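# Put the entire wire inside the bin

## Task

Move the wire into the bin until every part of it sits lower than the bin's rim. Do not leave any of the wire draped over the table edge, since that can make the attempt fail.

## Robot and tools

Robot: two UR20-style arms, left_arm and right_arm, each with a Robotiq 2F-85 two-finger gripper and a wrist camera. Scene frame: origin at table-top height midway between the nominal bases, +z up, +x out over the table, left_arm on the +y side (image left/right may differ). Calibrated bases: left_arm at (+0.085, +0.755, 0) m, right_arm at (-0.089, -0.689, 0) m, both turned almost zero about z. Cameras: cam_high, cam_low, cam_left_wrist, cam_right_wrist, each 672x504. A loose object may occasionally get a small push from outside.

Frames: every hand pose, velocity, Hand target and offset for an arm is expressed in that arm's own base frame. Rotations turn about the Hand target's position. Gripper axes: fingers point along its +z, close along its y; a block sticks out about 10 cm toward its +x. end_effector_position is the spot between the pads when shut; closed fingertips reach about 19 mm past it, open ones about 6 mm.

The 18-number row (used by execute_actions and move): one flat list covering both arms, values in [-1, 1]. Order: left dx, dy, dz, rx, ry, rz, left gripper position, force_limit, speed, then the same nine for the right arm. The six pose numbers are offsets (not poses) from that arm's Hand target as it stood when the action or move began; 1.0 equals 0.6 m of travel or 180 degrees; rx, ry, rz form one rotation vector. All six zero means stay at (or re-request) the current Hand target. The gripper numbers are absolute commands: position +1 = open 85 mm, about -0.8 = pads touching, -1 = squeeze until blocked. force_limit and speed scale from -1 to +1 (both begin at +1); finger speed roughly 20, 85, 150 mm/s at -1, 0, +1. A 0 in a gripper slot is a real command, so to keep a gripper unchanged resend its previous three values. A new force_limit or speed only applies once position changes by 0.01 or more. Commanded orientation is clipped each step to within 32 degrees of the measured one.

Tools:
- execute_actions(actions, cameras): actions is a list of actions; each action is up to 15 rows (each row 1/30 s, one action = 0.5 s); a short action repeats its final row. Every row counts from the action's starting Hand target, so repeating an offset keeps moving further. Images return only for an empty list or when cameras names them (["all"] for all).
- move(target, speed, blend, stop_force, zero, blocking, cameras): straight-line paths toward one row or a list of up to 15 rows; every row is an offset from the same starting Hand targets. speed in m/s, 0.002 to 4.2, default 0.25 (turn rate capped at twice that in rad/s); one value or one per target. blend in metres rounds corners (0 = stop at each). stop_force in N, 6 to 120, ends an arm's path when its wrist sensor feels that much push against the motion; not reliable while the gripper rotates; omit it when backing off a contact. zero (default true) re-zeroes before the move. blocking=false returns after ~0.5 s, not allowed with stop_force. Paths last 0.5 to 10 s and do not avoid obstacles; avoid routing near an arm's own base. Result adds a move: line (done, off_target, moving, held, fault) and limits (paced = pose clipped, held = steps withheld).
- wait(seconds 0 to 10), stop() brakes a running move, zoom_image(camera, region [x0,y0,x1,y1] pixels, at most 504 each way), zero_wrist_force(arm), read_manual(section) for licences, finished_scene(scene = this scene's number) ends the scene; call nothing after it.

Result lines: end_effector_position (m), end_effector_quat_wxyz, velocities; Hand target (next offsets start here; the gripper may rest a bit short, which a further command re-requests); Tool commands; object_status 0 moving, 1 blocked while opening, 2 blocked while closing (a grip), 3 reached the requested spot or fully shut (thin items may still be held); position_measured in counts: 3 open, ~78 = 60 mm, ~130 = 40 mm, ~180 = 20 mm, ~230 shut. Wrist force/torque are in the gripper's own axes, a push shows as force from the surface into the arm; a third line gives the peak since last shown. Joint torques include the arm's own weight. "within noise" means the arm is still.

Avoid: the wire slipping from the grip mid-air, releasing it while it still swings, leaving any part hanging over the table edge or on the floor. Net external force near 150 N (±25) or joint torque at limits (642, 642, 376, 93, 93, 93 N m) stops the arm for 10 s; pressing even slightly past a firm surface can do it. Never let the arms or grippers bump or pinch each other; a clearance check may hold commands but is not a guarantee. Don't squeeze hard on a part still lying on the table. Long stretched or blocked poses heat motors: MOTOR HOT at 70 °C, brake stop at 85 °C.

Each tool is called after "Request:" by a JSON object that holds its "fn" and its "kwargs", one argument or row to a line.

## Session

Request:
{"fn": "execute_actions", "kwargs": {
  "actions": []
}}

Scene clock: 0.00 s.
left_arm: end_effector_position=(+0.6194, -0.5374, +0.1008) position_measured=3 object_status=3 end_effector_quat_wxyz=(-0.295, -0.557, +0.754, -0.188) | right_arm: end_effector_position=(+1.4945, +0.6079, +0.3834) position_measured=3 object_status=3 end_effector_quat_wxyz=(-0.089, +0.752, +0.651, +0.049)
Joint positions: left_arm=[-0.706 -1.11 2.388 -3.13 -2.237 -2.076] | right_arm=[3.612 -2.525 -0.658 -1.476 1.768 2.189]
Joint velocities: within noise
Joint torques (N m): no reading
Wrist force (N): no reading
Wrist torque (N m): no reading
Wrist force, peak (N): no reading
Hand target: left_arm +0.6194, -0.5374, +0.1008; -0.295, -0.557, +0.754, -0.188 | right_arm +1.4945, +0.6079, +0.3834; -0.089, +0.752, +0.651, +0.049
Tool commands: left_gripper/position=+1.0 left_gripper/force_limit=+1.0 left_gripper/speed=+1.0 right_gripper/position=+1.0 right_gripper/force_limit=+1.0 right_gripper/speed=+1.0

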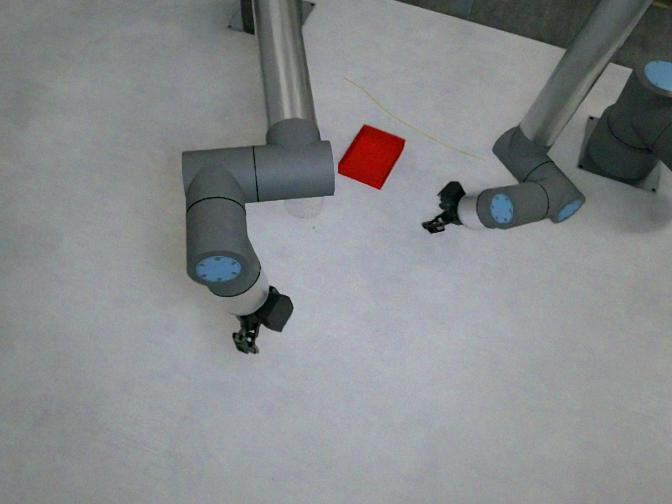

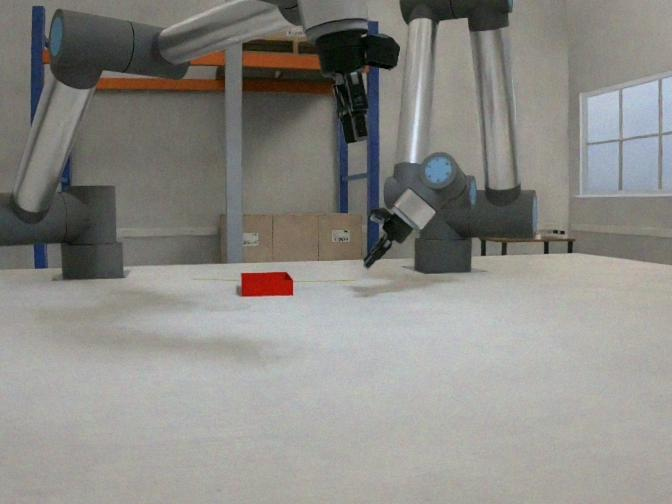

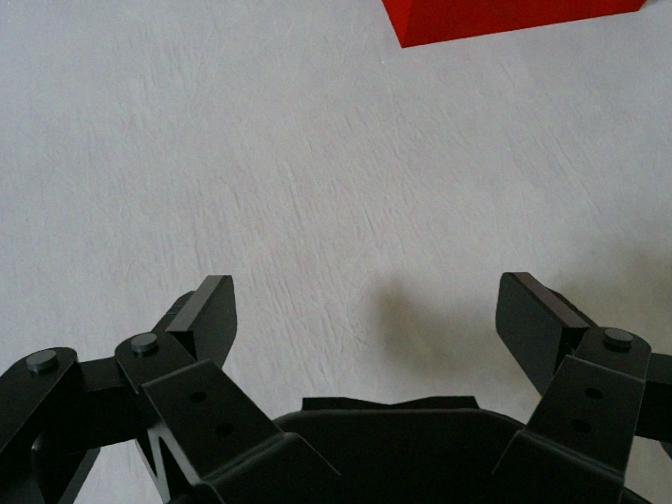

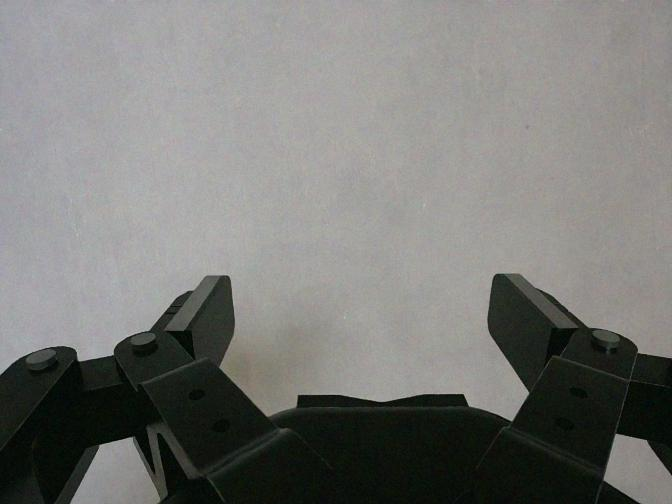

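Request:
{"fn": "zoom_image", "kwargs": {
  "camera": "cam_high",
  "region": [320, 50, 520, 200]
}}

Request:
{"fn": "zoom_image", "kwargs": {
  "camera": "cam_low",
  "region": [170, 250, 390, 310]
}}

Scaled by 2.520 from the camera's 672x504 image, which has a finer 960x720 frame.

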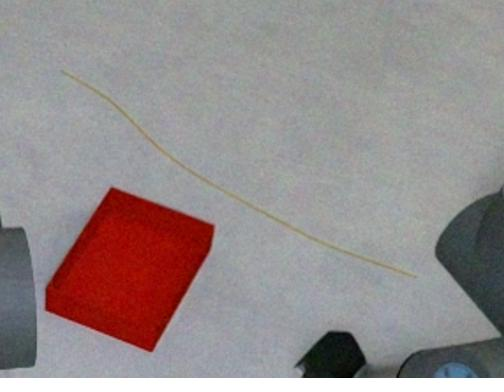

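Scaled by 2.291 from the camera's 672x504 image, which has a finer 960x720 frame.

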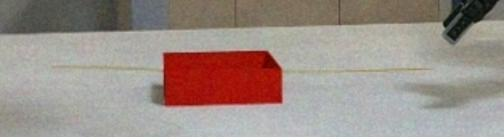

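Request:
{"fn": "move", "kwargs": {
  "target": [-0.69,0,0.45,0.2106,-0.0807,0,1,1,1,0,-0.8,0,0,0,0,1,1,1],
  "speed": 0.5,
  "cameras": ["all"]
}}

Scene clock: 25.40 s.
left_arm: end_effector_position=(+0.2055, -0.5373, +0.3708) position_measured=3 object_status=3 end_effector_quat_wxyz=(-0.003, -0.594, +0.804, -0.002) | right_arm: end_effector_position=(+1.4945, +0.1280, +0.3834) position_measured=3 object_status=3 end_effector_quat_wxyz=(-0.089, +0.752, +0.651, +0.049)
Joint positions: left_arm=[-1.561 -1.877 2.381 -2.08 -1.573 -2.833] | right_arm=[3.316 -2.372 -0.938 -1.41 1.774 1.887]
Joint torques (N m): left_arm=[-19.24 2.31 -99.56 -5.1 2.7 -4.15] | right_arm=[-32.51 325.17 85.16 3.55 5.86 -5.46]
Wrist force (N): left_arm=[-2.1 0.0 -1.5] | right_arm=[0.3 0.1 -0.1]
Wrist torque (N m): left_arm=[-0.11 0.68 0.85] | right_arm=[0.05 -0.02 0.39]
Wrist force, peak (N): left_arm=[0.6 4.6 -4.7] | right_arm=[-4.8 0.8 -1.4]
Hand target: left_arm +0.2054, -0.5374, +0.3708; -0.003, -0.594, +0.804, -0.002 | right_arm +1.4945, +0.1279, +0.3834; -0.089, +0.752, +0.651, +0.049
Off the commanded pose: left_arm 0.000 m, 0 deg | right_arm 0.000 m, 0 deg.
move: done

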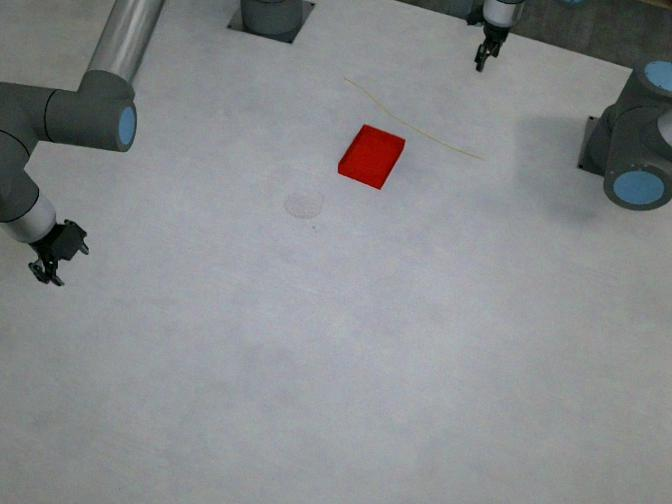

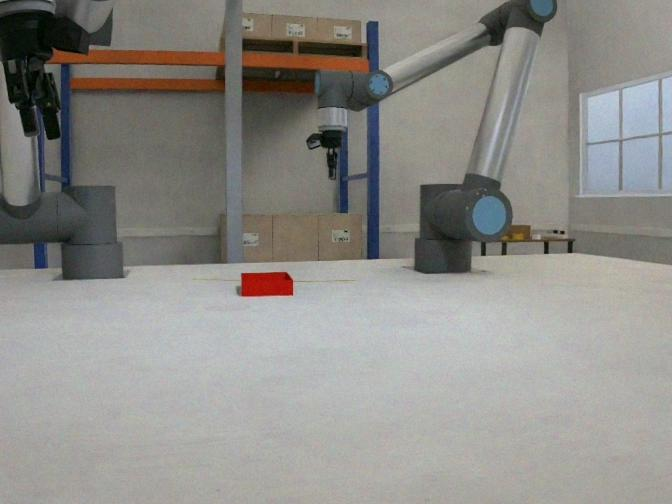

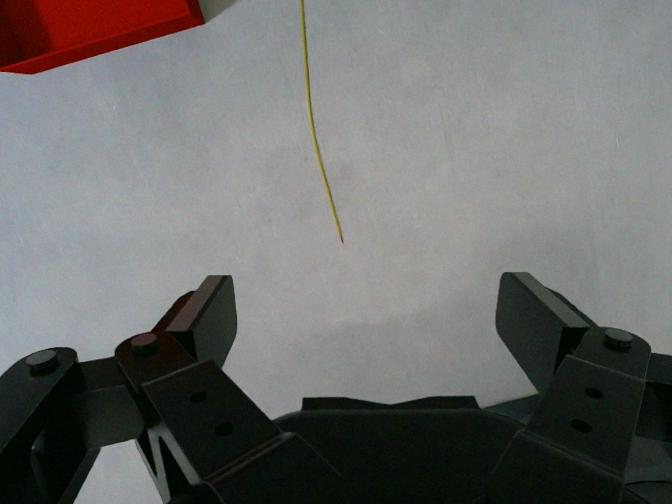

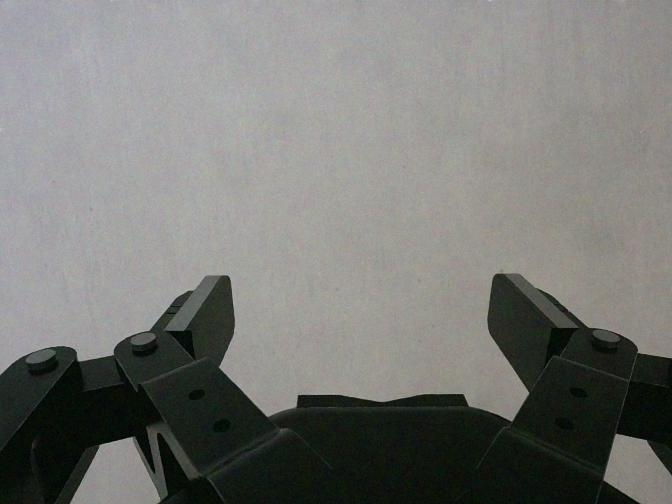

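Request:
{"fn": "move", "kwargs": {
  "target": [0.05,0.129,-0.45,0,0,0,-0.2,1,1,0,0,0,0,0,0,1,1,1],
  "speed": 0.4,
  "cameras": ["cam_left_wrist"]
}}

Scene clock: 43.47 s.
left_arm: end_effector_position=(+0.2354, -0.4600, +0.1009) position_measured=154 object_status=3 end_effector_quat_wxyz=(-0.003, -0.594, +0.804, -0.002) | right_arm: end_effector_position=(+1.4945, +0.1279, +0.3834) position_measured=3 object_status=3 end_effector_quat_wxyz=(-0.089, +0.752, +0.651, +0.049)
Joint positions: left_arm=[-1.495 -1.56 2.698 -2.715 -1.574 -2.768] | right_arm=[3.316 -2.372 -0.938 -1.41 1.774 1.887]
Joint torques (N m): left_arm=[28.74 -30.87 -27.74 -12.91 -3.14 7.36] | right_arm=[-34.27 324.58 83.84 3.51 -0.88 -5.25]
Wrist force (N): left_arm=[-2.3 0.7 -1.3] | right_arm=[0.5 0.1 0.2]
Wrist torque (N m): left_arm=[-0.01 0.70 0.47] | right_arm=[0.05 -0.06 0.39]
Wrist force, peak (N): left_arm=[-0.7 0.5 -5.9] | right_arm=[0.7 0.3 -0.5]
Hand target: left_arm +0.2354, -0.4600, +0.1008; -0.003, -0.594, +0.804, -0.002 | right_arm +1.4945, +0.1279, +0.3834; -0.089, +0.752, +0.651, +0.049
Off the commanded pose: left_arm 0.000 m, 0 deg | right_arm 0.000 m, 0 deg.
move: done
Images, in order (width x height): cam_left_wrist 672x504.

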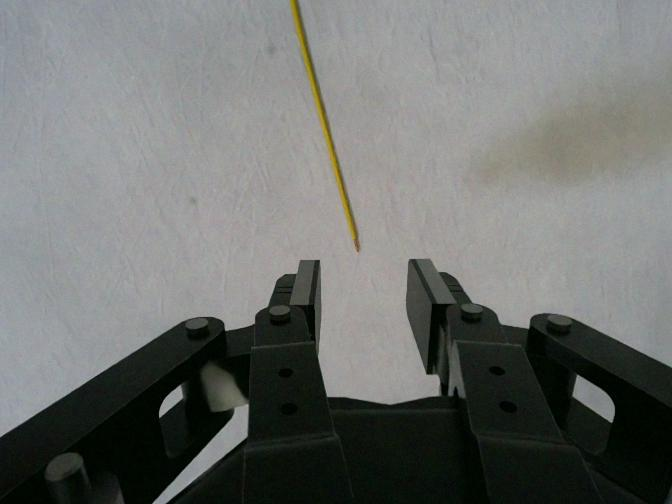

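Request:
{"fn": "move", "kwargs": {
  "target": [0,-0.0143,-0.115,0,0,0,-0.2,1,1,0,0,0,0,0,0,1,1,1],
  "speed": 0.2
}}

Request:
{"fn": "move", "kwargs": {
  "target": [0,0,-0.04,0,0,0,-0.2,1,1,0,0,0,0,0,0,1,1,1],
  "speed": 0.008,
  "stop_force": 8,
  "cameras": ["cam_left_wrist"]
}}

Scene clock: 54.10 s.
left_arm: end_effector_position=(+0.2354, -0.4686, +0.0319) position_measured=154 object_status=3 end_effector_quat_wxyz=(-0.003, -0.594, +0.804, -0.002) | right_arm: end_effector_position=(+1.4945, +0.1279, +0.3834) position_measured=3 object_status=3 end_effector_quat_wxyz=(-0.089, +0.752, +0.651, +0.049)
Joint positions: left_arm=[-1.497 -1.368 2.732 -2.939 -1.574 -2.769] | right_arm=[3.316 -2.372 -0.938 -1.41 1.774 1.887]
Joint torques (N m): left_arm=[24.83 -52.24 -9.32 -12.11 0.92 7.24] | right_arm=[-32.33 323.77 85.21 3.42 -2.23 -5.27]
Wrist force (N): left_arm=[-2.8 1.2 -1.4] | right_arm=[0.6 0.3 0.0]
Wrist torque (N m): left_arm=[0.09 0.80 0.82] | right_arm=[0.10 -0.08 0.39]
Wrist force, peak (N): left_arm=[-2.7 1.2 -3.8] | right_arm=[1.1 -0.1 -0.1]
Hand target: left_arm +0.2354, -0.4686, +0.0318; -0.003, -0.594, +0.804, -0.002 | right_arm +1.4945, +0.1279, +0.3834; -0.089, +0.752, +0.651, +0.049
Off the commanded pose: left_arm 0.000 m, 0 deg | right_arm 0.000 m, 0 deg.
move: done

Scene clock: 57.20 s.
left_arm: end_effector_position=(+0.2354, -0.4685, +0.0177) position_measured=154 object_status=3 end_effector_quat_wxyz=(-0.003, -0.594, +0.804, -0.002) | right_arm: end_effector_position=(+1.4945, +0.1279, +0.3834) position_measured=3 object_status=3 end_effector_quat_wxyz=(-0.089, +0.752, +0.651, +0.049)
Joint positions: left_arm=[-1.497 -1.328 2.739 -2.987 -1.574 -2.769] | right_arm=[3.316 -2.372 -0.938 -1.41 1.774 1.887]
Joint torques (N m): left_arm=[3.76 -92.89 -32.49 -1.43 1.33 6.26] | right_arm=[-30.58 322.14 86.43 3.17 -2.27 -5.04]
Wrist force (N): left_arm=[3.1 -1.2 -24.5] | right_arm=[0.7 0.1 -0.3]
Wrist torque (N m): left_arm=[0.31 0.32 0.84] | right_arm=[0.07 -0.10 0.39]
Wrist force, peak (N): left_arm=[-22.7 10.4 -121.7] | right_arm=[0.9 -0.2 -0.3]
Hand target: left_arm +0.2354, -0.4686, +0.0178; -0.003, -0.594, +0.804, -0.002 (not the last commanded pose) | right_arm +1.4945, +0.1279, +0.3834; -0.089, +0.752, +0.651, +0.049
Off the commanded pose: left_arm 0.010 m, 0 deg | right_arm 0.000 m, 0 deg.
move: contact (left_arm)
Images, in order (width x height): cam_left_wrist 672x504.

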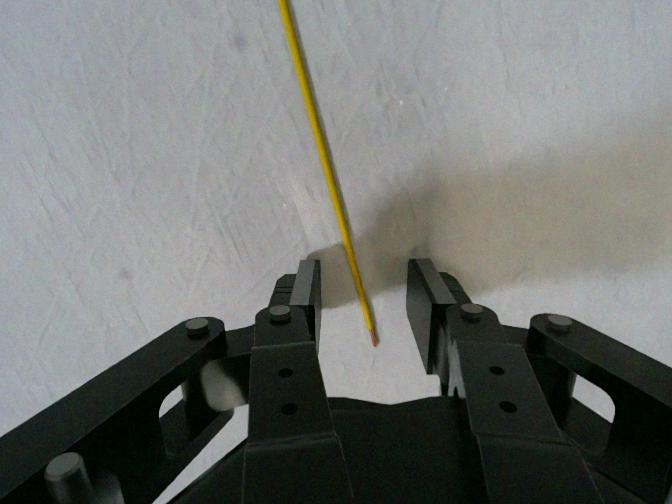

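Request:
{"fn": "move", "kwargs": {
  "target": [0,0,0.0060,0,0,0,-0.2,-1,-1,0,0,0,0,0,0,1,1,1],
  "speed": 0.05
}}

Request:
{"fn": "move", "kwargs": {
  "target": [0,0,0,0,0,0,-1,-0.8,-0.9,0,0,0,0,0,0,1,1,1],
  "cameras": ["cam_left_wrist"]
}}

Scene clock: 62.30 s.
left_arm: end_effector_position=(+0.2354, -0.4685, +0.0213) position_measured=154 object_status=3 end_effector_quat_wxyz=(-0.003, -0.594, +0.804, -0.002) | right_arm: end_effector_position=(+1.4945, +0.1279, +0.3834) position_measured=3 object_status=3 end_effector_quat_wxyz=(-0.089, +0.752, +0.651, +0.049)
Joint positions: left_arm=[-1.497 -1.338 2.737 -2.975 -1.574 -2.769] | right_arm=[3.316 -2.372 -0.938 -1.41 1.774 1.887]
Joint torques (N m): left_arm=[-8.99 -103.28 -41.03 -4.71 -0.72 5.23] | right_arm=[-30.76 323.23 85.85 3.63 -1.96 -5.37]
Wrist force (N): left_arm=[0.0 0.9 -2.3] | right_arm=[0.5 0.0 0.0]
Wrist torque (N m): left_arm=[0.04 0.30 0.78] | right_arm=[0.04 -0.06 0.39]
Wrist force, peak (N): left_arm=[3.1 -1.0 -24.6] | right_arm=[0.7 0.6 -0.1]
Hand target: left_arm +0.2354, -0.4686, +0.0214; -0.003, -0.594, +0.804, -0.002 | right_arm +1.4945, +0.1279, +0.3834; -0.089, +0.752, +0.651, +0.049
Off the commanded pose: left_arm 0.000 m, 0 deg | right_arm 0.000 m, 0 deg.
move: done

Scene clock: 63.67 s.
left_arm: end_effector_position=(+0.2354, -0.4686, +0.0214) position_measured=230 object_status=3 end_effector_quat_wxyz=(-0.003, -0.594, +0.804, -0.002) | right_arm: end_effector_position=(+1.4945, +0.1279, +0.3834) position_measured=3 object_status=3 end_effector_quat_wxyz=(-0.089, +0.752, +0.651, +0.049)
Joint positions: left_arm=[-1.497 -1.338 2.737 -2.975 -1.574 -2.769] | right_arm=[3.316 -2.372 -0.938 -1.41 1.774 1.887]
Joint torques (N m): left_arm=[-8.87 -102.17 -41.46 -5.44 -1.77 4.7] | right_arm=[-31.92 322.03 86.23 3.38 -1.97 -5.43]
Wrist force (N): left_arm=[-0.6 0.6 -2.1] | right_arm=[0.1 0.0 0.1]
Wrist torque (N m): left_arm=[0.00 0.42 0.78] | right_arm=[0.03 0.01 0.39]
Wrist force, peak (N): left_arm=[-0.1 0.8 -2.4] | right_arm=[0.6 -0.4 -0.2]
Hand target: left_arm +0.2354, -0.4686, +0.0214; -0.003, -0.594, +0.804, -0.002 | right_arm +1.4945, +0.1279, +0.3834; -0.089, +0.752, +0.651, +0.049
Off the commanded pose: left_arm 0.000 m, 0 deg | right_arm 0.000 m, 0 deg.
move: done
Images, in order (width x height): cam_left_wrist 672x504.

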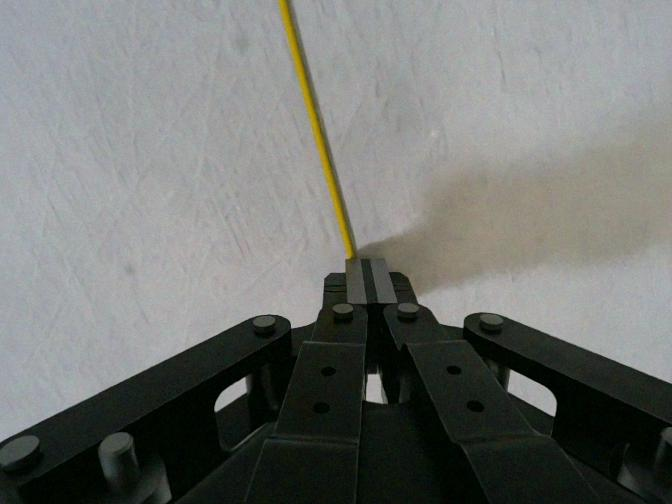

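Request:
{"fn": "move", "kwargs": {
  "target": [0,-0.05,0.25,0,0,0,-1,-0.8,-0.9,0,0,0,0,0,0,1,1,1],
  "speed": 0.3,
  "cameras": ["cam_left_wrist","cam_high","cam_low"]
}}

Scene clock: 68.43 s.
left_arm: end_effector_position=(+0.2354, -0.4985, +0.1713) position_measured=230 object_status=3 end_effector_quat_wxyz=(-0.003, -0.594, +0.804, -0.002) | right_arm: end_effector_position=(+1.4945, +0.1279, +0.3834) position_measured=3 object_status=3 end_effector_quat_wxyz=(-0.089, +0.752, +0.651, +0.049)
Joint positions: left_arm=[-1.501 -1.662 2.6 -2.514 -1.574 -2.773] | right_arm=[3.316 -2.372 -0.938 -1.41 1.774 1.887]
Joint torques (N m): left_arm=[-17.08 -66.51 -77.05 -5.29 1.32 -4.36] | right_arm=[-32.27 323.25 86.52 3.5 -1.88 -5.29]
Wrist force (N): left_arm=[-0.8 0.5 -1.7] | right_arm=[0.6 0.1 -0.5]
Wrist torque (N m): left_arm=[-0.02 0.42 0.86] | right_arm=[0.06 -0.08 0.39]
Wrist force, peak (N): left_arm=[0.4 0.0 -5.9] | right_arm=[0.6 0.1 -0.5]
Hand target: left_arm +0.2354, -0.4986, +0.1714; -0.003, -0.594, +0.804, -0.002 | right_arm +1.4945, +0.1279, +0.3834; -0.089, +0.752, +0.651, +0.049
Off the commanded pose: left_arm 0.000 m, 0 deg | right_arm 0.000 m, 0 deg.
move: done
Images, in order (width x height): cam_high 672x504, cam_low 672x504, cam_left_wrist 672x504.

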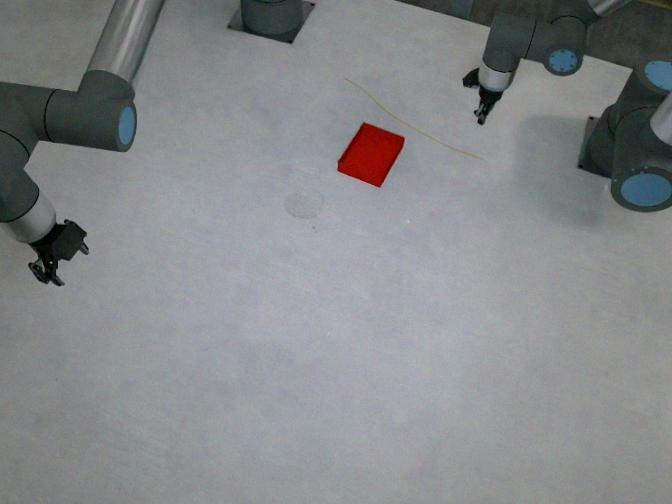

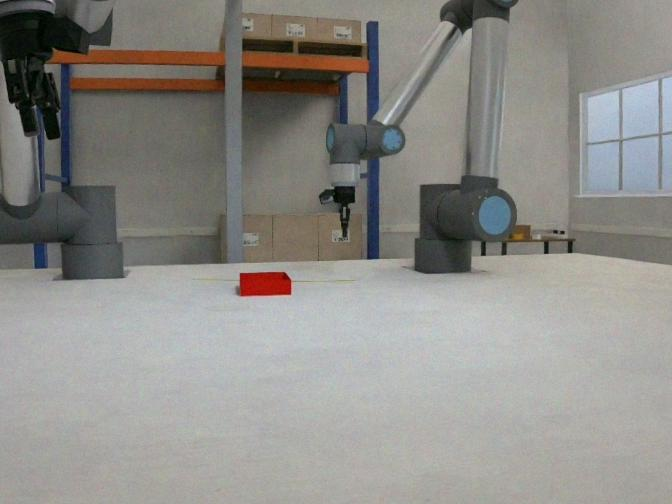

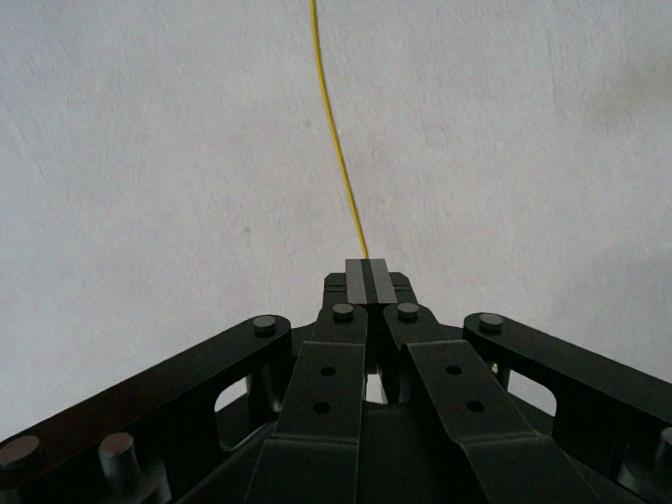

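Request:
{"fn": "move", "kwargs": {
  "target": [0.004,0.05,-0.233,0,0,0.085,-0.5,1,0,0,0,0,0,0,0,1,1,1],
  "speed": 0.3
}}

Request:
{"fn": "move", "kwargs": {
  "target": [0,0,-0.03,0,0,0,-0.5,1,0,0,0,0,0,0,0,1,1,1],
  "speed": 0.0025,
  "stop_force": 6,
  "cameras": ["cam_left_wrist"]
}}

Scene clock: 78.00 s.
left_arm: end_effector_position=(+0.2378, -0.4686, +0.0316) position_measured=192 object_status=3 end_effector_quat_wxyz=(+0.002, +0.696, -0.718, +0.002) | right_arm: end_effector_position=(+1.4945, +0.1279, +0.3834) position_measured=3 object_status=3 end_effector_quat_wxyz=(-0.089, +0.752, +0.651, +0.049)
Joint positions: left_arm=[-1.493 -1.367 2.731 -2.941 -1.572 -3.032] | right_arm=[3.316 -2.372 -0.938 -1.41 1.774 1.887]
Joint torques (N m): left_arm=[-2.04 -56.11 -8.66 -12.82 2.71 -4.17] | right_arm=[-31.6 320.82 86.47 3.95 -2.38 -5.16]
Wrist force (N): left_arm=[-0.5 0.7 -2.5] | right_arm=[0.4 0.0 0.0]
Wrist torque (N m): left_arm=[0.01 0.39 0.89] | right_arm=[0.04 -0.04 0.39]
Wrist force, peak (N): left_arm=[0.8 0.2 -5.5] | right_arm=[0.8 -0.2 -0.4]
Hand target: left_arm +0.2378, -0.4686, +0.0316; +0.002, +0.696, -0.718, +0.002 | right_arm +1.4945, +0.1279, +0.3834; -0.089, +0.752, +0.651, +0.049
Off the commanded pose: left_arm 0.000 m, 0 deg | right_arm 0.000 m, 0 deg.
move: done

Scene clock: 84.17 s.
left_arm: end_effector_position=(+0.2378, -0.4685, +0.0185) position_measured=192 object_status=3 end_effector_quat_wxyz=(+0.002, +0.696, -0.718, +0.002) | right_arm: end_effector_position=(+1.4945, +0.1279, +0.3834) position_measured=3 object_status=3 end_effector_quat_wxyz=(-0.089, +0.752, +0.651, +0.049)
Joint positions: left_arm=[-1.493 -1.329 2.737 -2.985 -1.572 -3.032] | right_arm=[3.316 -2.372 -0.938 -1.41 1.774 1.887]
Joint torques (N m): left_arm=[-8.43 -99.59 -21.93 -2.17 1.4 -4.26] | right_arm=[-29.09 320.83 87.69 4.05 -2.24 -5.26]
Wrist force (N): left_arm=[2.1 0.9 -14.5] | right_arm=[0.5 0.3 0.1]
Wrist torque (N m): left_arm=[0.20 0.43 0.88] | right_arm=[0.10 -0.06 0.39]
Wrist force, peak (N): left_arm=[-7.4 1.7 -35.0] | right_arm=[0.6 0.0 -0.7]
Hand target: left_arm +0.2378, -0.4686, +0.0185; +0.002, +0.696, -0.718, +0.002 (not the last commanded pose) | right_arm +1.4945, +0.1279, +0.3834; -0.089, +0.752, +0.651, +0.049
Off the commanded pose: left_arm 0.005 m, 0 deg | right_arm 0.000 m, 0 deg.
move: contact (left_arm)
Images, in order (width x height): cam_left_wrist 672x504.

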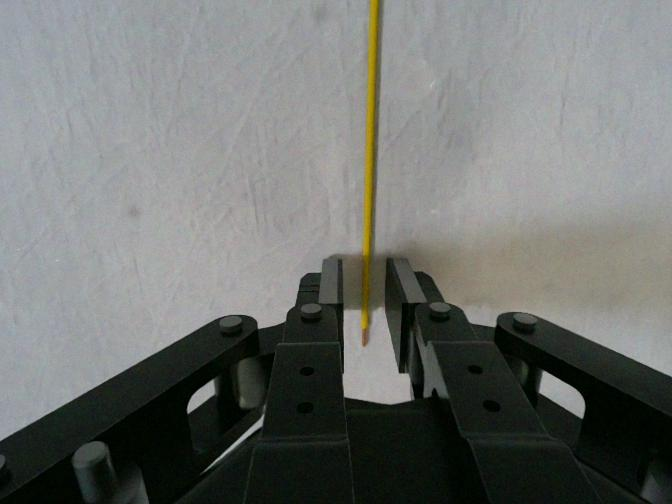

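Perfect alignment. Raise 1.5 mm and close.

Request:
{"fn": "move", "kwargs": {
  "target": [0,0,0.0022,0,0,0,-1,-0.5,-1,0,0,0,0,0,0,1,1,1],
  "speed": 0.05
}}

Request:
{"fn": "move", "kwargs": {
  "target": [0,-0.05,0.25,0,0,0,-1,-0.5,-1,0,0,0,0,0,0,1,1,1],
  "speed": 0.2,
  "cameras": ["cam_left_wrist","cam_high","cam_low"]
}}

Scene clock: 91.67 s.
left_arm: end_effector_position=(+0.2378, -0.4686, +0.0199) position_measured=231 object_status=3 end_effector_quat_wxyz=(+0.002, +0.696, -0.718, +0.002) | right_arm: end_effector_position=(+1.4945, +0.1279, +0.3834) position_measured=3 object_status=3 end_effector_quat_wxyz=(-0.089, +0.752, +0.651, +0.049)
Joint positions: left_arm=[-1.493 -1.333 2.737 -2.98 -1.572 -3.032] | right_arm=[3.316 -2.372 -0.938 -1.41 1.774 1.887]
Joint torques (N m): left_arm=[-3.64 -76.24 -34.79 -3.71 -3.11 -2.56] | right_arm=[-31.08 320.19 86.99 3.95 -1.84 -5.03]
Wrist force (N): left_arm=[-9.1 1.0 -51.5] | right_arm=[0.2 0.0 0.0]
Wrist torque (N m): left_arm=[-0.01 0.24 0.86] | right_arm=[0.04 0.00 0.39]
Wrist force, peak (N): left_arm=[-8.5 1.0 -52.7] | right_arm=[0.8 -0.3 0.0]
Hand target: left_arm +0.2378, -0.4686, +0.0199; +0.002, +0.696, -0.718, +0.002 | right_arm +1.4945, +0.1279, +0.3834; -0.089, +0.752, +0.651, +0.049
Off the commanded pose: left_arm 0.000 m, 0 deg | right_arm 0.000 m, 0 deg.
move: done

Scene clock: 93.03 s.
left_arm: end_effector_position=(+0.2378, -0.4985, +0.1698) position_measured=231 object_status=3 end_effector_quat_wxyz=(+0.002, +0.696, -0.718, +0.002) | right_arm: end_effector_position=(+1.4945, +0.1279, +0.3834) position_measured=3 object_status=3 end_effector_quat_wxyz=(-0.089, +0.752, +0.651, +0.049)
Joint positions: left_arm=[-1.497 -1.658 2.6 -2.519 -1.572 -3.037] | right_arm=[3.316 -2.372 -0.938 -1.41 1.774 1.887]
Joint torques (N m): left_arm=[-21.16 -63.42 -75.46 -4.37 0.55 -4.41] | right_arm=[-30 321.97 87.77 3.71 -2.18 -5.17]
Wrist force (N): left_arm=[-0.4 0.4 -2.3] | right_arm=[0.3 0.1 -0.2]
Wrist torque (N m): left_arm=[-0.04 0.38 0.87] | right_arm=[0.06 -0.03 0.39]
Wrist force, peak (N): left_arm=[-9.2 0.8 -51.7] | right_arm=[0.9 0.1 0.0]
Hand target: left_arm +0.2378, -0.4986, +0.1699; +0.002, +0.696, -0.718, +0.002 | right_arm +1.4945, +0.1279, +0.3834; -0.089, +0.752, +0.651, +0.049
Off the commanded pose: left_arm 0.000 m, 0 deg | right_arm 0.000 m, 0 deg.
move: done
Images, in order (width x height): cam_high 672x504, cam_low 672x504, cam_left_wrist 672x504.

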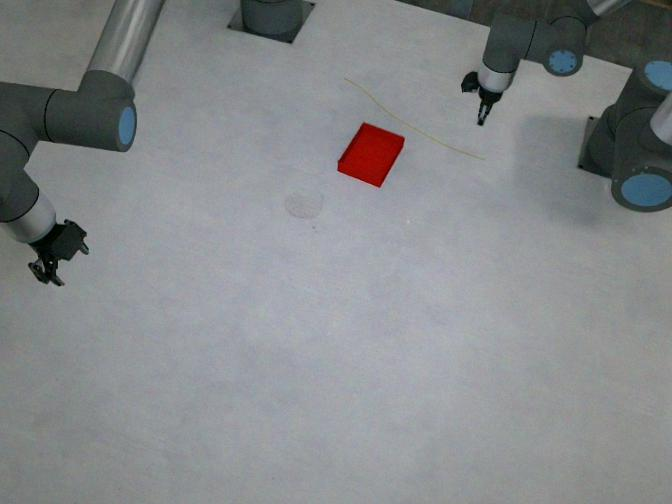

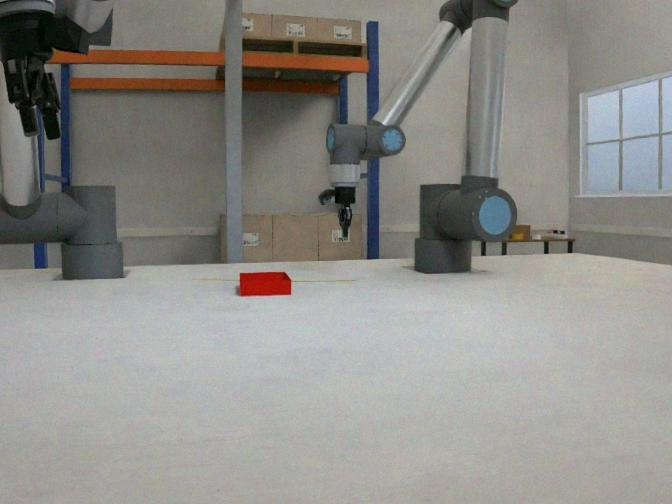

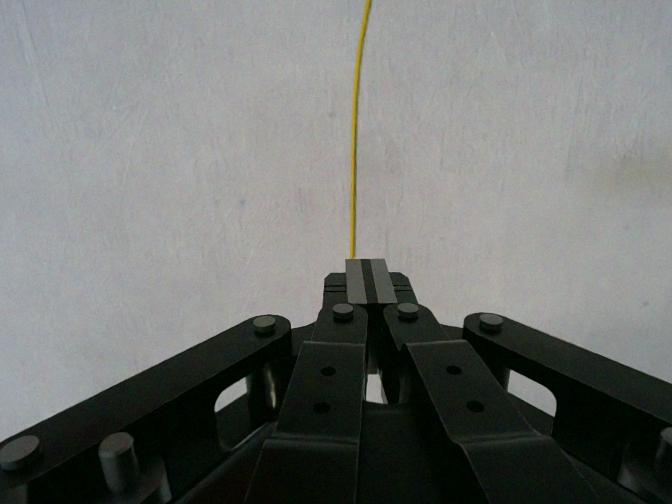

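Request:
{"fn": "move", "kwargs": {
  "target": [0,0.05,-0.24,0,0,0,-0.5,1,0,0,0,0,0,0,0,1,1,1],
  "speed": 0.3
}}

Request:
{"fn": "move", "kwargs": {
  "target": [0,0,-0.0115,0,0,0,-0.5,1,0,0,0,0,0,0,0,1,1,1],
  "speed": 0.01,
  "cameras": ["cam_left_wrist"]
}}

Scene clock: 118.97 s.
left_arm: end_effector_position=(+0.2378, -0.4686, +0.0259) position_measured=192 object_status=3 end_effector_quat_wxyz=(+0.002, +0.696, -0.718, +0.002) | right_arm: end_effector_position=(+1.4945, +0.1279, +0.3834) position_measured=3 object_status=3 end_effector_quat_wxyz=(-0.089, +0.752, +0.651, +0.049)
Joint positions: left_arm=[-1.493 -1.351 2.734 -2.96 -1.572 -3.032] | right_arm=[3.316 -2.372 -0.938 -1.41 1.774 1.887]
Joint torques (N m): left_arm=[24.73 -57.25 -6.21 -13.24 -3.73 6.97] | right_arm=[-29.88 319.35 87.78 3.88 -2.21 -5.13]
Wrist force (N): left_arm=[-1.0 0.6 -2.2] | right_arm=[0.2 0.1 0.2]
Wrist torque (N m): left_arm=[-0.01 0.49 0.49] | right_arm=[0.06 0.00 0.39]
Wrist force, peak (N): left_arm=[0.5 0.8 -6.1] | right_arm=[0.8 0.1 -0.4]
Hand target: left_arm +0.2378, -0.4686, +0.0259; +0.002, +0.696, -0.718, +0.002 | right_arm +1.4945, +0.1279, +0.3834; -0.089, +0.752, +0.651, +0.049
Off the commanded pose: left_arm 0.000 m, 0 deg | right_arm 0.000 m, 0 deg.
move: done

Scene clock: 119.97 s.
left_arm: end_effector_position=(+0.2378, -0.4686, +0.0190) position_measured=192 object_status=3 end_effector_quat_wxyz=(+0.002, +0.696, -0.718, +0.002) | right_arm: end_effector_position=(+1.4945, +0.1279, +0.3834) position_measured=3 object_status=3 end_effector_quat_wxyz=(-0.089, +0.752, +0.651, +0.049)
Joint positions: left_arm=[-1.493 -1.331 2.737 -2.983 -1.572 -3.032] | right_arm=[3.316 -2.372 -0.938 -1.41 1.774 1.887]
Joint torques (N m): left_arm=[20.78 -60.28 -4.56 -11.86 -3.8 7.07] | right_arm=[-31.19 320.18 87.06 4.02 -2.05 -5.1]
Wrist force (N): left_arm=[-0.3 1.0 -1.7] | right_arm=[0.4 0.1 -0.3]
Wrist torque (N m): left_arm=[0.07 0.38 0.47] | right_arm=[0.05 -0.05 0.39]
Wrist force, peak (N): left_arm=[-0.7 1.0 -2.4] | right_arm=[0.8 -0.1 0.0]
Hand target: left_arm +0.2378, -0.4686, +0.0190; +0.002, +0.696, -0.718, +0.002 | right_arm +1.4945, +0.1279, +0.3834; -0.089, +0.752, +0.651, +0.049
Off the commanded pose: left_arm 0.000 m, 0 deg | right_arm 0.000 m, 0 deg.
move: done
Images, in order (width x height): cam_left_wrist 672x504.

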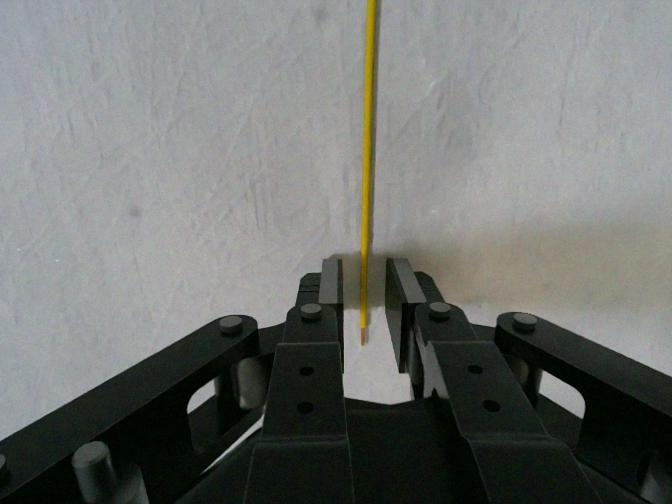

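Request:
{"fn": "move", "kwargs": {
  "target": [0,0,-0.001,0,0,0,-1,-0.5,-1,0,0,0,0,0,0,1,1,1],
  "speed": 0.01
}}

Request:
{"fn": "move", "kwargs": {
  "target": [0,-0.05,0.25,0,0,0,-1,-0.5,-1,0,0,0,0,0,0,1,1,1],
  "speed": 0.2,
  "cameras": ["cam_left_wrist","cam_low"]
}}

Scene clock: 124.63 s.
left_arm: end_effector_position=(+0.2378, -0.4686, +0.0184) position_measured=227 object_status=0 end_effector_quat_wxyz=(+0.002, +0.696, -0.718, +0.002) | right_arm: end_effector_position=(+1.4945, +0.1279, +0.3834) position_measured=3 object_status=3 end_effector_quat_wxyz=(-0.089, +0.752, +0.651, +0.049)
Joint positions: left_arm=[-1.493 -1.329 2.737 -2.985 -1.572 -3.032] | right_arm=[3.316 -2.372 -0.938 -1.41 1.774 1.887]
Joint torques (N m): left_arm=[10.19 -57.37 -4 -11.61 -1.96 6.86] | right_arm=[-30.4 316.62 89.01 3.64 -2.08 -4.91]
Wrist force (N): left_arm=[-0.8 0.2 -9.8] | right_arm=[0.4 -0.1 -0.4]
Wrist torque (N m): left_arm=[0.01 0.33 0.49] | right_arm=[0.03 -0.04 0.39]
Wrist force, peak (N): left_arm=[-0.3 -0.3 -10.9] | right_arm=[0.5 0.3 -0.8]
Hand target: left_arm +0.2378, -0.4686, +0.0184; +0.002, +0.696, -0.718, +0.002 | right_arm +1.4945, +0.1279, +0.3834; -0.089, +0.752, +0.651, +0.049
Off the commanded pose: left_arm 0.000 m, 0 deg | right_arm 0.000 m, 0 deg.
move: done

Scene clock: 126.00 s.
left_arm: end_effector_position=(+0.2378, -0.4985, +0.1683) position_measured=227 object_status=2 end_effector_quat_wxyz=(+0.002, +0.696, -0.718, +0.002) | right_arm: end_effector_position=(+1.4945, +0.1279, +0.3834) position_measured=3 object_status=3 end_effector_quat_wxyz=(-0.089, +0.752, +0.651, +0.049)
Joint positions: left_arm=[-1.497 -1.655 2.602 -2.523 -1.572 -3.037] | right_arm=[3.316 -2.372 -0.938 -1.41 1.774 1.887]
Joint torques (N m): left_arm=[-16.56 -62.52 -76.75 -5.53 1.57 -4.29] | right_arm=[-28.18 318.48 90.18 3.8 -2.06 -4.75]
Wrist force (N): left_arm=[-0.6 0.5 -2.0] | right_arm=[0.3 0.1 0.0]
Wrist torque (N m): left_arm=[-0.03 0.42 0.87] | right_arm=[0.06 -0.03 0.40]
Wrist force, peak (N): left_arm=[-0.9 0.6 -10.3] | right_arm=[0.4 0.7 0.0]
Hand target: left_arm +0.2378, -0.4986, +0.1684; +0.002, +0.696, -0.718, +0.002 | right_arm +1.4945, +0.1279, +0.3834; -0.089, +0.752, +0.651, +0.049
Off the commanded pose: left_arm 0.000 m, 0 deg | right_arm 0.000 m, 0 deg.
move: done
Images, in order (width x height): cam_low 672x504, cam_left_wrist 672x504.

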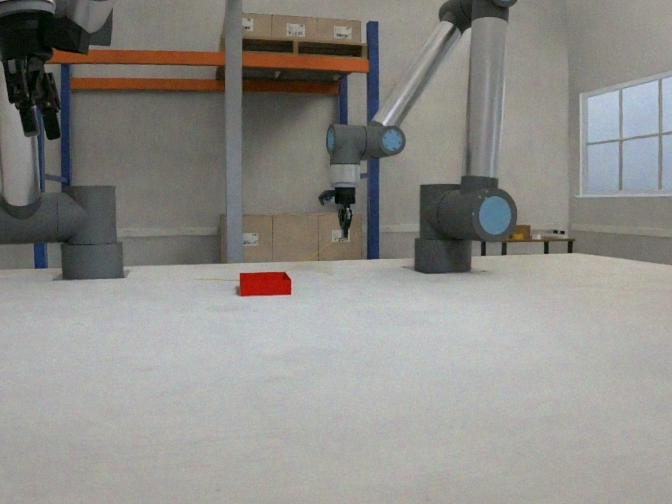

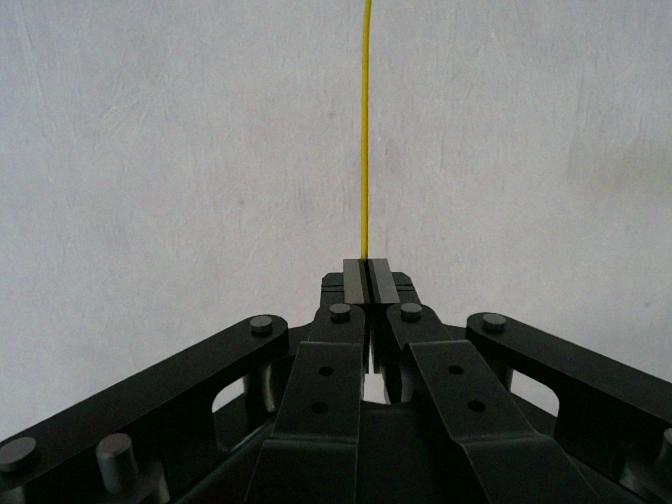

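Request:
{"fn": "move", "kwargs": {
  "target": [0.2,-0.45,0.85,0,0,0,-1,-0.5,-1,0,0,0,0,0,0,1,1,1],
  "speed": 0.4,
  "cameras": ["cam_left_wrist","cam_low","cam_high"]
}}

Request:
{"fn": "zoom_image", "kwargs": {
  "camera": "cam_low",
  "region": [150, 80, 430, 310]
}}

Scene clock: 132.03 s.
left_arm: end_effector_position=(+0.3578, -0.7685, +0.6783) position_measured=227 object_status=2 end_effector_quat_wxyz=(+0.002, +0.696, -0.718, +0.002) | right_arm: end_effector_position=(+1.4945, +0.1279, +0.3834) position_measured=3 object_status=3 end_effector_quat_wxyz=(-0.089, +0.752, +0.651, +0.049)
Joint positions: left_arm=[-1.374 -1.642 1.755 -1.689 -1.573 -2.913] | right_arm=[3.316 -2.372 -0.938 -1.41 1.774 1.887]
Joint torques (N m): left_arm=[23.88 -62.25 -112.53 -5.22 -3.6 7.16] | right_arm=[-29.57 317 89.7 3.92 -2.18 -5.34]
Wrist force (N): left_arm=[-0.1 0.4 -2.2] | right_arm=[0.3 0.0 -0.1]
Wrist torque (N m): left_arm=[-0.05 0.28 0.50] | right_arm=[0.04 -0.01 0.39]
Wrist force, peak (N): left_arm=[1.8 -0.9 -6.5] | right_arm=[0.6 0.2 -0.5]
Hand target: left_arm +0.3578, -0.7686, +0.6784; +0.002, +0.696, -0.718, +0.002 | right_arm +1.4945, +0.1279, +0.3834; -0.089, +0.752, +0.651, +0.049
Off the commanded pose: left_arm 0.000 m, 0 deg | right_arm 0.000 m, 0 deg.
move: done
Images, in order (width x height): cam_high 672x504, cam_low 672x504, cam_left_wrist 672x504.

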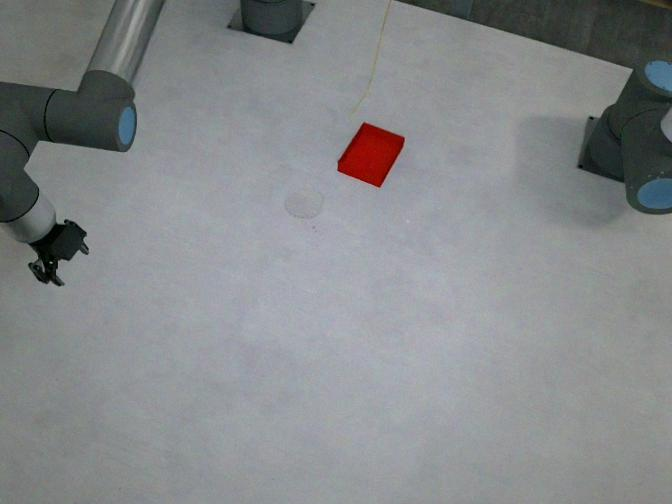

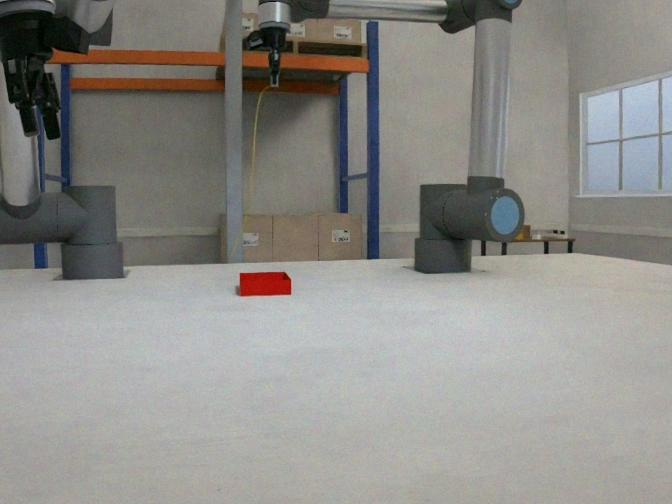

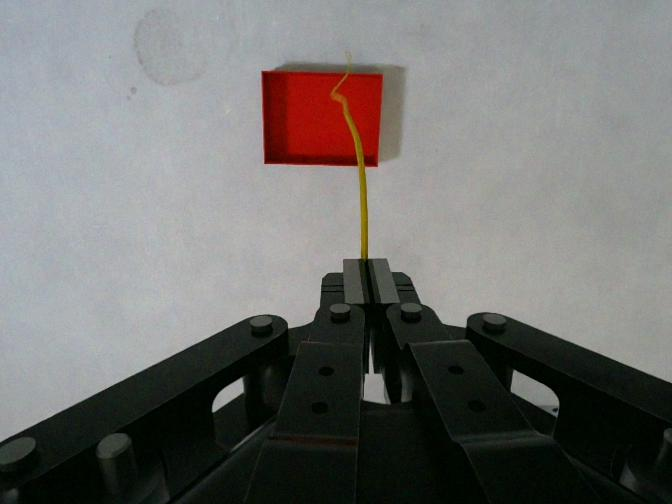

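Scaled by 1.800 from the camera's 672x504 image, which has a finer 960x720 frame.

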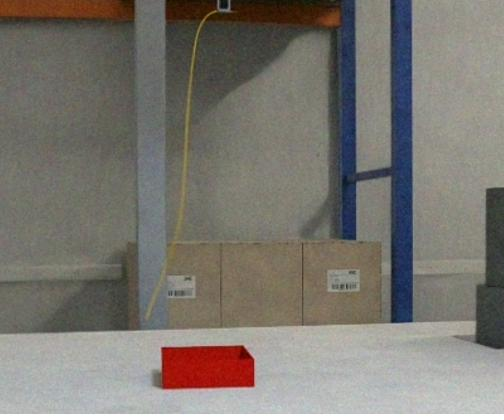

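Request:
{"fn": "move", "kwargs": {
  "target": [-0.163,-0.053,0.08,0,0,0.5,-1,-0.5,-1,0,0,0,0,0,0,1,1,1],
  "speed": 0.35,
  "cameras": ["cam_left_wrist","cam_low"]
}}

Request:
{"fn": "zoom_image", "kwargs": {
  "camera": "cam_low",
  "region": [150, 80, 430, 310]
}}

Scene clock: 155.80 s.
left_arm: end_effector_position=(+0.2600, -0.8003, +0.7264) position_measured=227 object_status=2 end_effector_quat_wxyz=(+0.000, +1.000, -0.016, +0.003) | right_arm: end_effector_position=(+1.4945, +0.1279, +0.3834) position_measured=3 object_status=3 end_effector_quat_wxyz=(-0.089, +0.752, +0.651, +0.049)
Joint positions: left_arm=[-1.5 -1.653 1.698 -1.617 -1.565 -4.61] | right_arm=[3.316 -2.372 -0.938 -1.41 1.774 1.887]
Joint torques (N m): left_arm=[-21.03 -83.88 -112.45 -5.44 2.62 -4.48] | right_arm=[-30.46 314.37 91.81 4.62 -1.95 -4.9]
Wrist force (N): left_arm=[-0.6 -0.1 -2.4] | right_arm=[0.8 0.0 0.0]
Wrist torque (N m): left_arm=[-0.17 0.40 0.88] | right_arm=[0.05 -0.11 0.39]
Wrist force, peak (N): left_arm=[-0.1 0.6 -3.0] | right_arm=[0.6 0.6 -0.3]
Hand target: left_arm +0.2600, -0.8004, +0.7264; +0.000, +1.000, -0.016, +0.003 | right_arm +1.4945, +0.1279, +0.3834; -0.089, +0.752, +0.651, +0.049
Off the commanded pose: left_arm 0.000 m, 0 deg | right_arm 0.000 m, 0 deg.
move: done
Images, in order (width x height): cam_low 672x504, cam_left_wrist 672x504.

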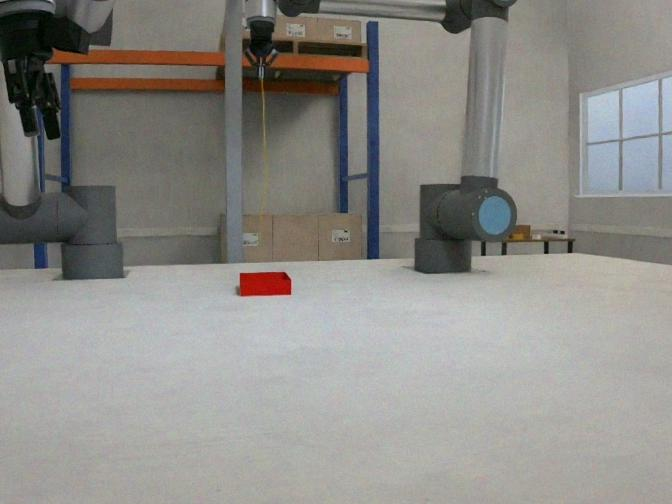

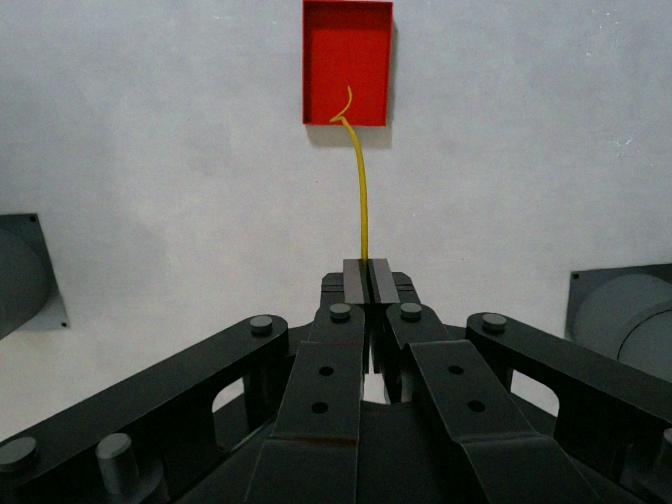

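Scaled by 1.800 from the camera's 672x504 image, which has a finer 960x720 frame.

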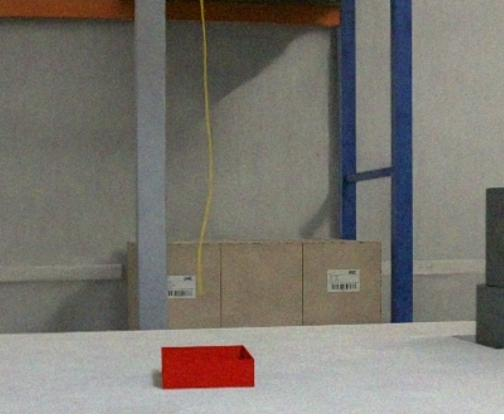

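Request:
{"fn": "move", "kwargs": {
  "target": [
    [0.125,-0.014,-0.144,0,0,0,-1,-0.5,-1,0,0,0,0,0,0,1,1,1],
    [0.163,-0.014,-0.211,0,0,0,-1,-0.5,-1,0,0,0,0,0,0,1,1,1],
    [0.097,0.036,-0.327,0,0,0,-1,-0.5,-1,0,0,0,0,0,0,1,1,1],
    [0.03,-0.014,-0.444,0,0,0,-1,-0.5,-1,0,0,0,0,0,0,1,1,1],
    [0.097,-0.064,-0.561,0,0,0,-1,-0.5,-1,0,0,0,0,0,0,1,1,1]
  ],
  "blend": [0.02,0.02,0.02,0.02,0],
  "speed": 0.14,
  "cameras": ["cam_left_wrist","cam_low"]
}}

Request:
{"fn": "zoom_image", "kwargs": {
  "camera": "cam_low",
  "region": [150, 80, 430, 310]
}}

Scene clock: 170.20 s.
left_arm: end_effector_position=(+0.3181, -0.8387, +0.3898) position_measured=227 object_status=2 end_effector_quat_wxyz=(+0.000, +1.000, -0.016, +0.003) | right_arm: end_effector_position=(+1.4945, +0.1279, +0.3834) position_measured=3 object_status=3 end_effector_quat_wxyz=(-0.089, +0.752, +0.651, +0.049)
Joint positions: left_arm=[-1.437 -1.472 2.001 -2.101 -1.565 -4.547] | right_arm=[3.316 -2.372 -0.938 -1.41 1.774 1.887]
Joint torques (N m): left_arm=[23.41 -91.55 -75.52 -11.42 -2.26 7.01] | right_arm=[-29.22 313.26 93.53 4.64 -1.96 -5.06]
Wrist force (N): left_arm=[-0.5 0.3 -2.1] | right_arm=[0.4 0.1 0.0]
Wrist torque (N m): left_arm=[-0.07 0.38 0.48] | right_arm=[0.06 -0.05 0.39]
Wrist force, peak (N): left_arm=[-2.9 0.7 -4.4] | right_arm=[1.0 0.3 0.3]
Hand target: left_arm +0.3182, -0.8388, +0.3898; +0.000, +1.000, -0.016, +0.003 | right_arm +1.4945, +0.1279, +0.3834; -0.089, +0.752, +0.651, +0.049
Off the commanded pose: left_arm 0.000 m, 0 deg | right_arm 0.000 m, 0 deg.
move: done
Images, in order (width x height): cam_low 672x504, cam_left_wrist 672x504.

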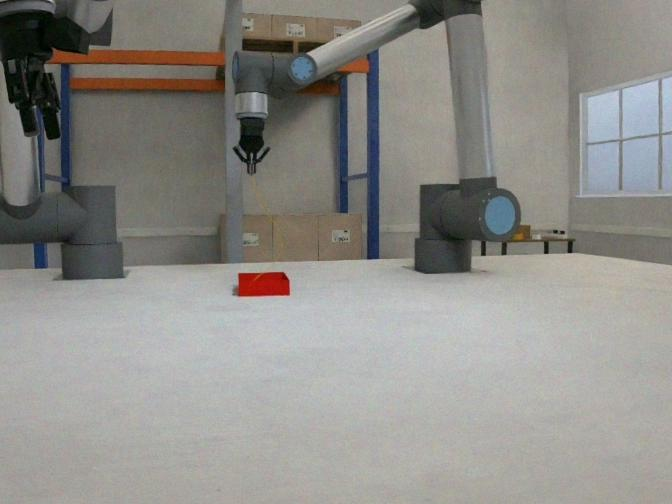

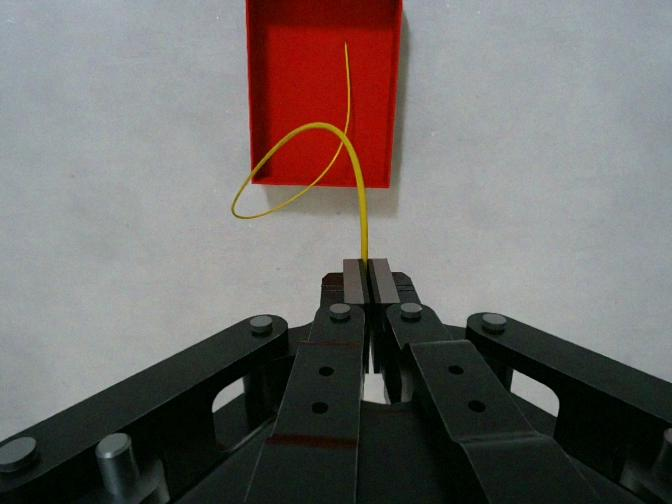

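Scaled by 1.800 from the camera's 672x504 image, which has a finer 960x720 frame.

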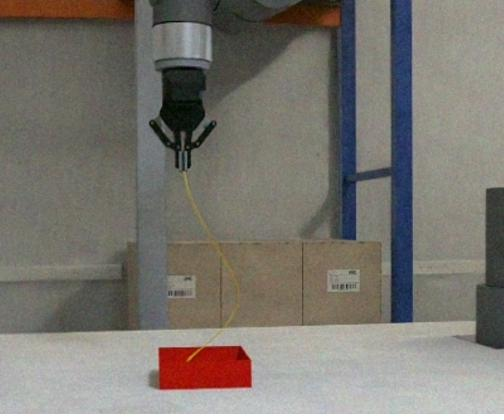

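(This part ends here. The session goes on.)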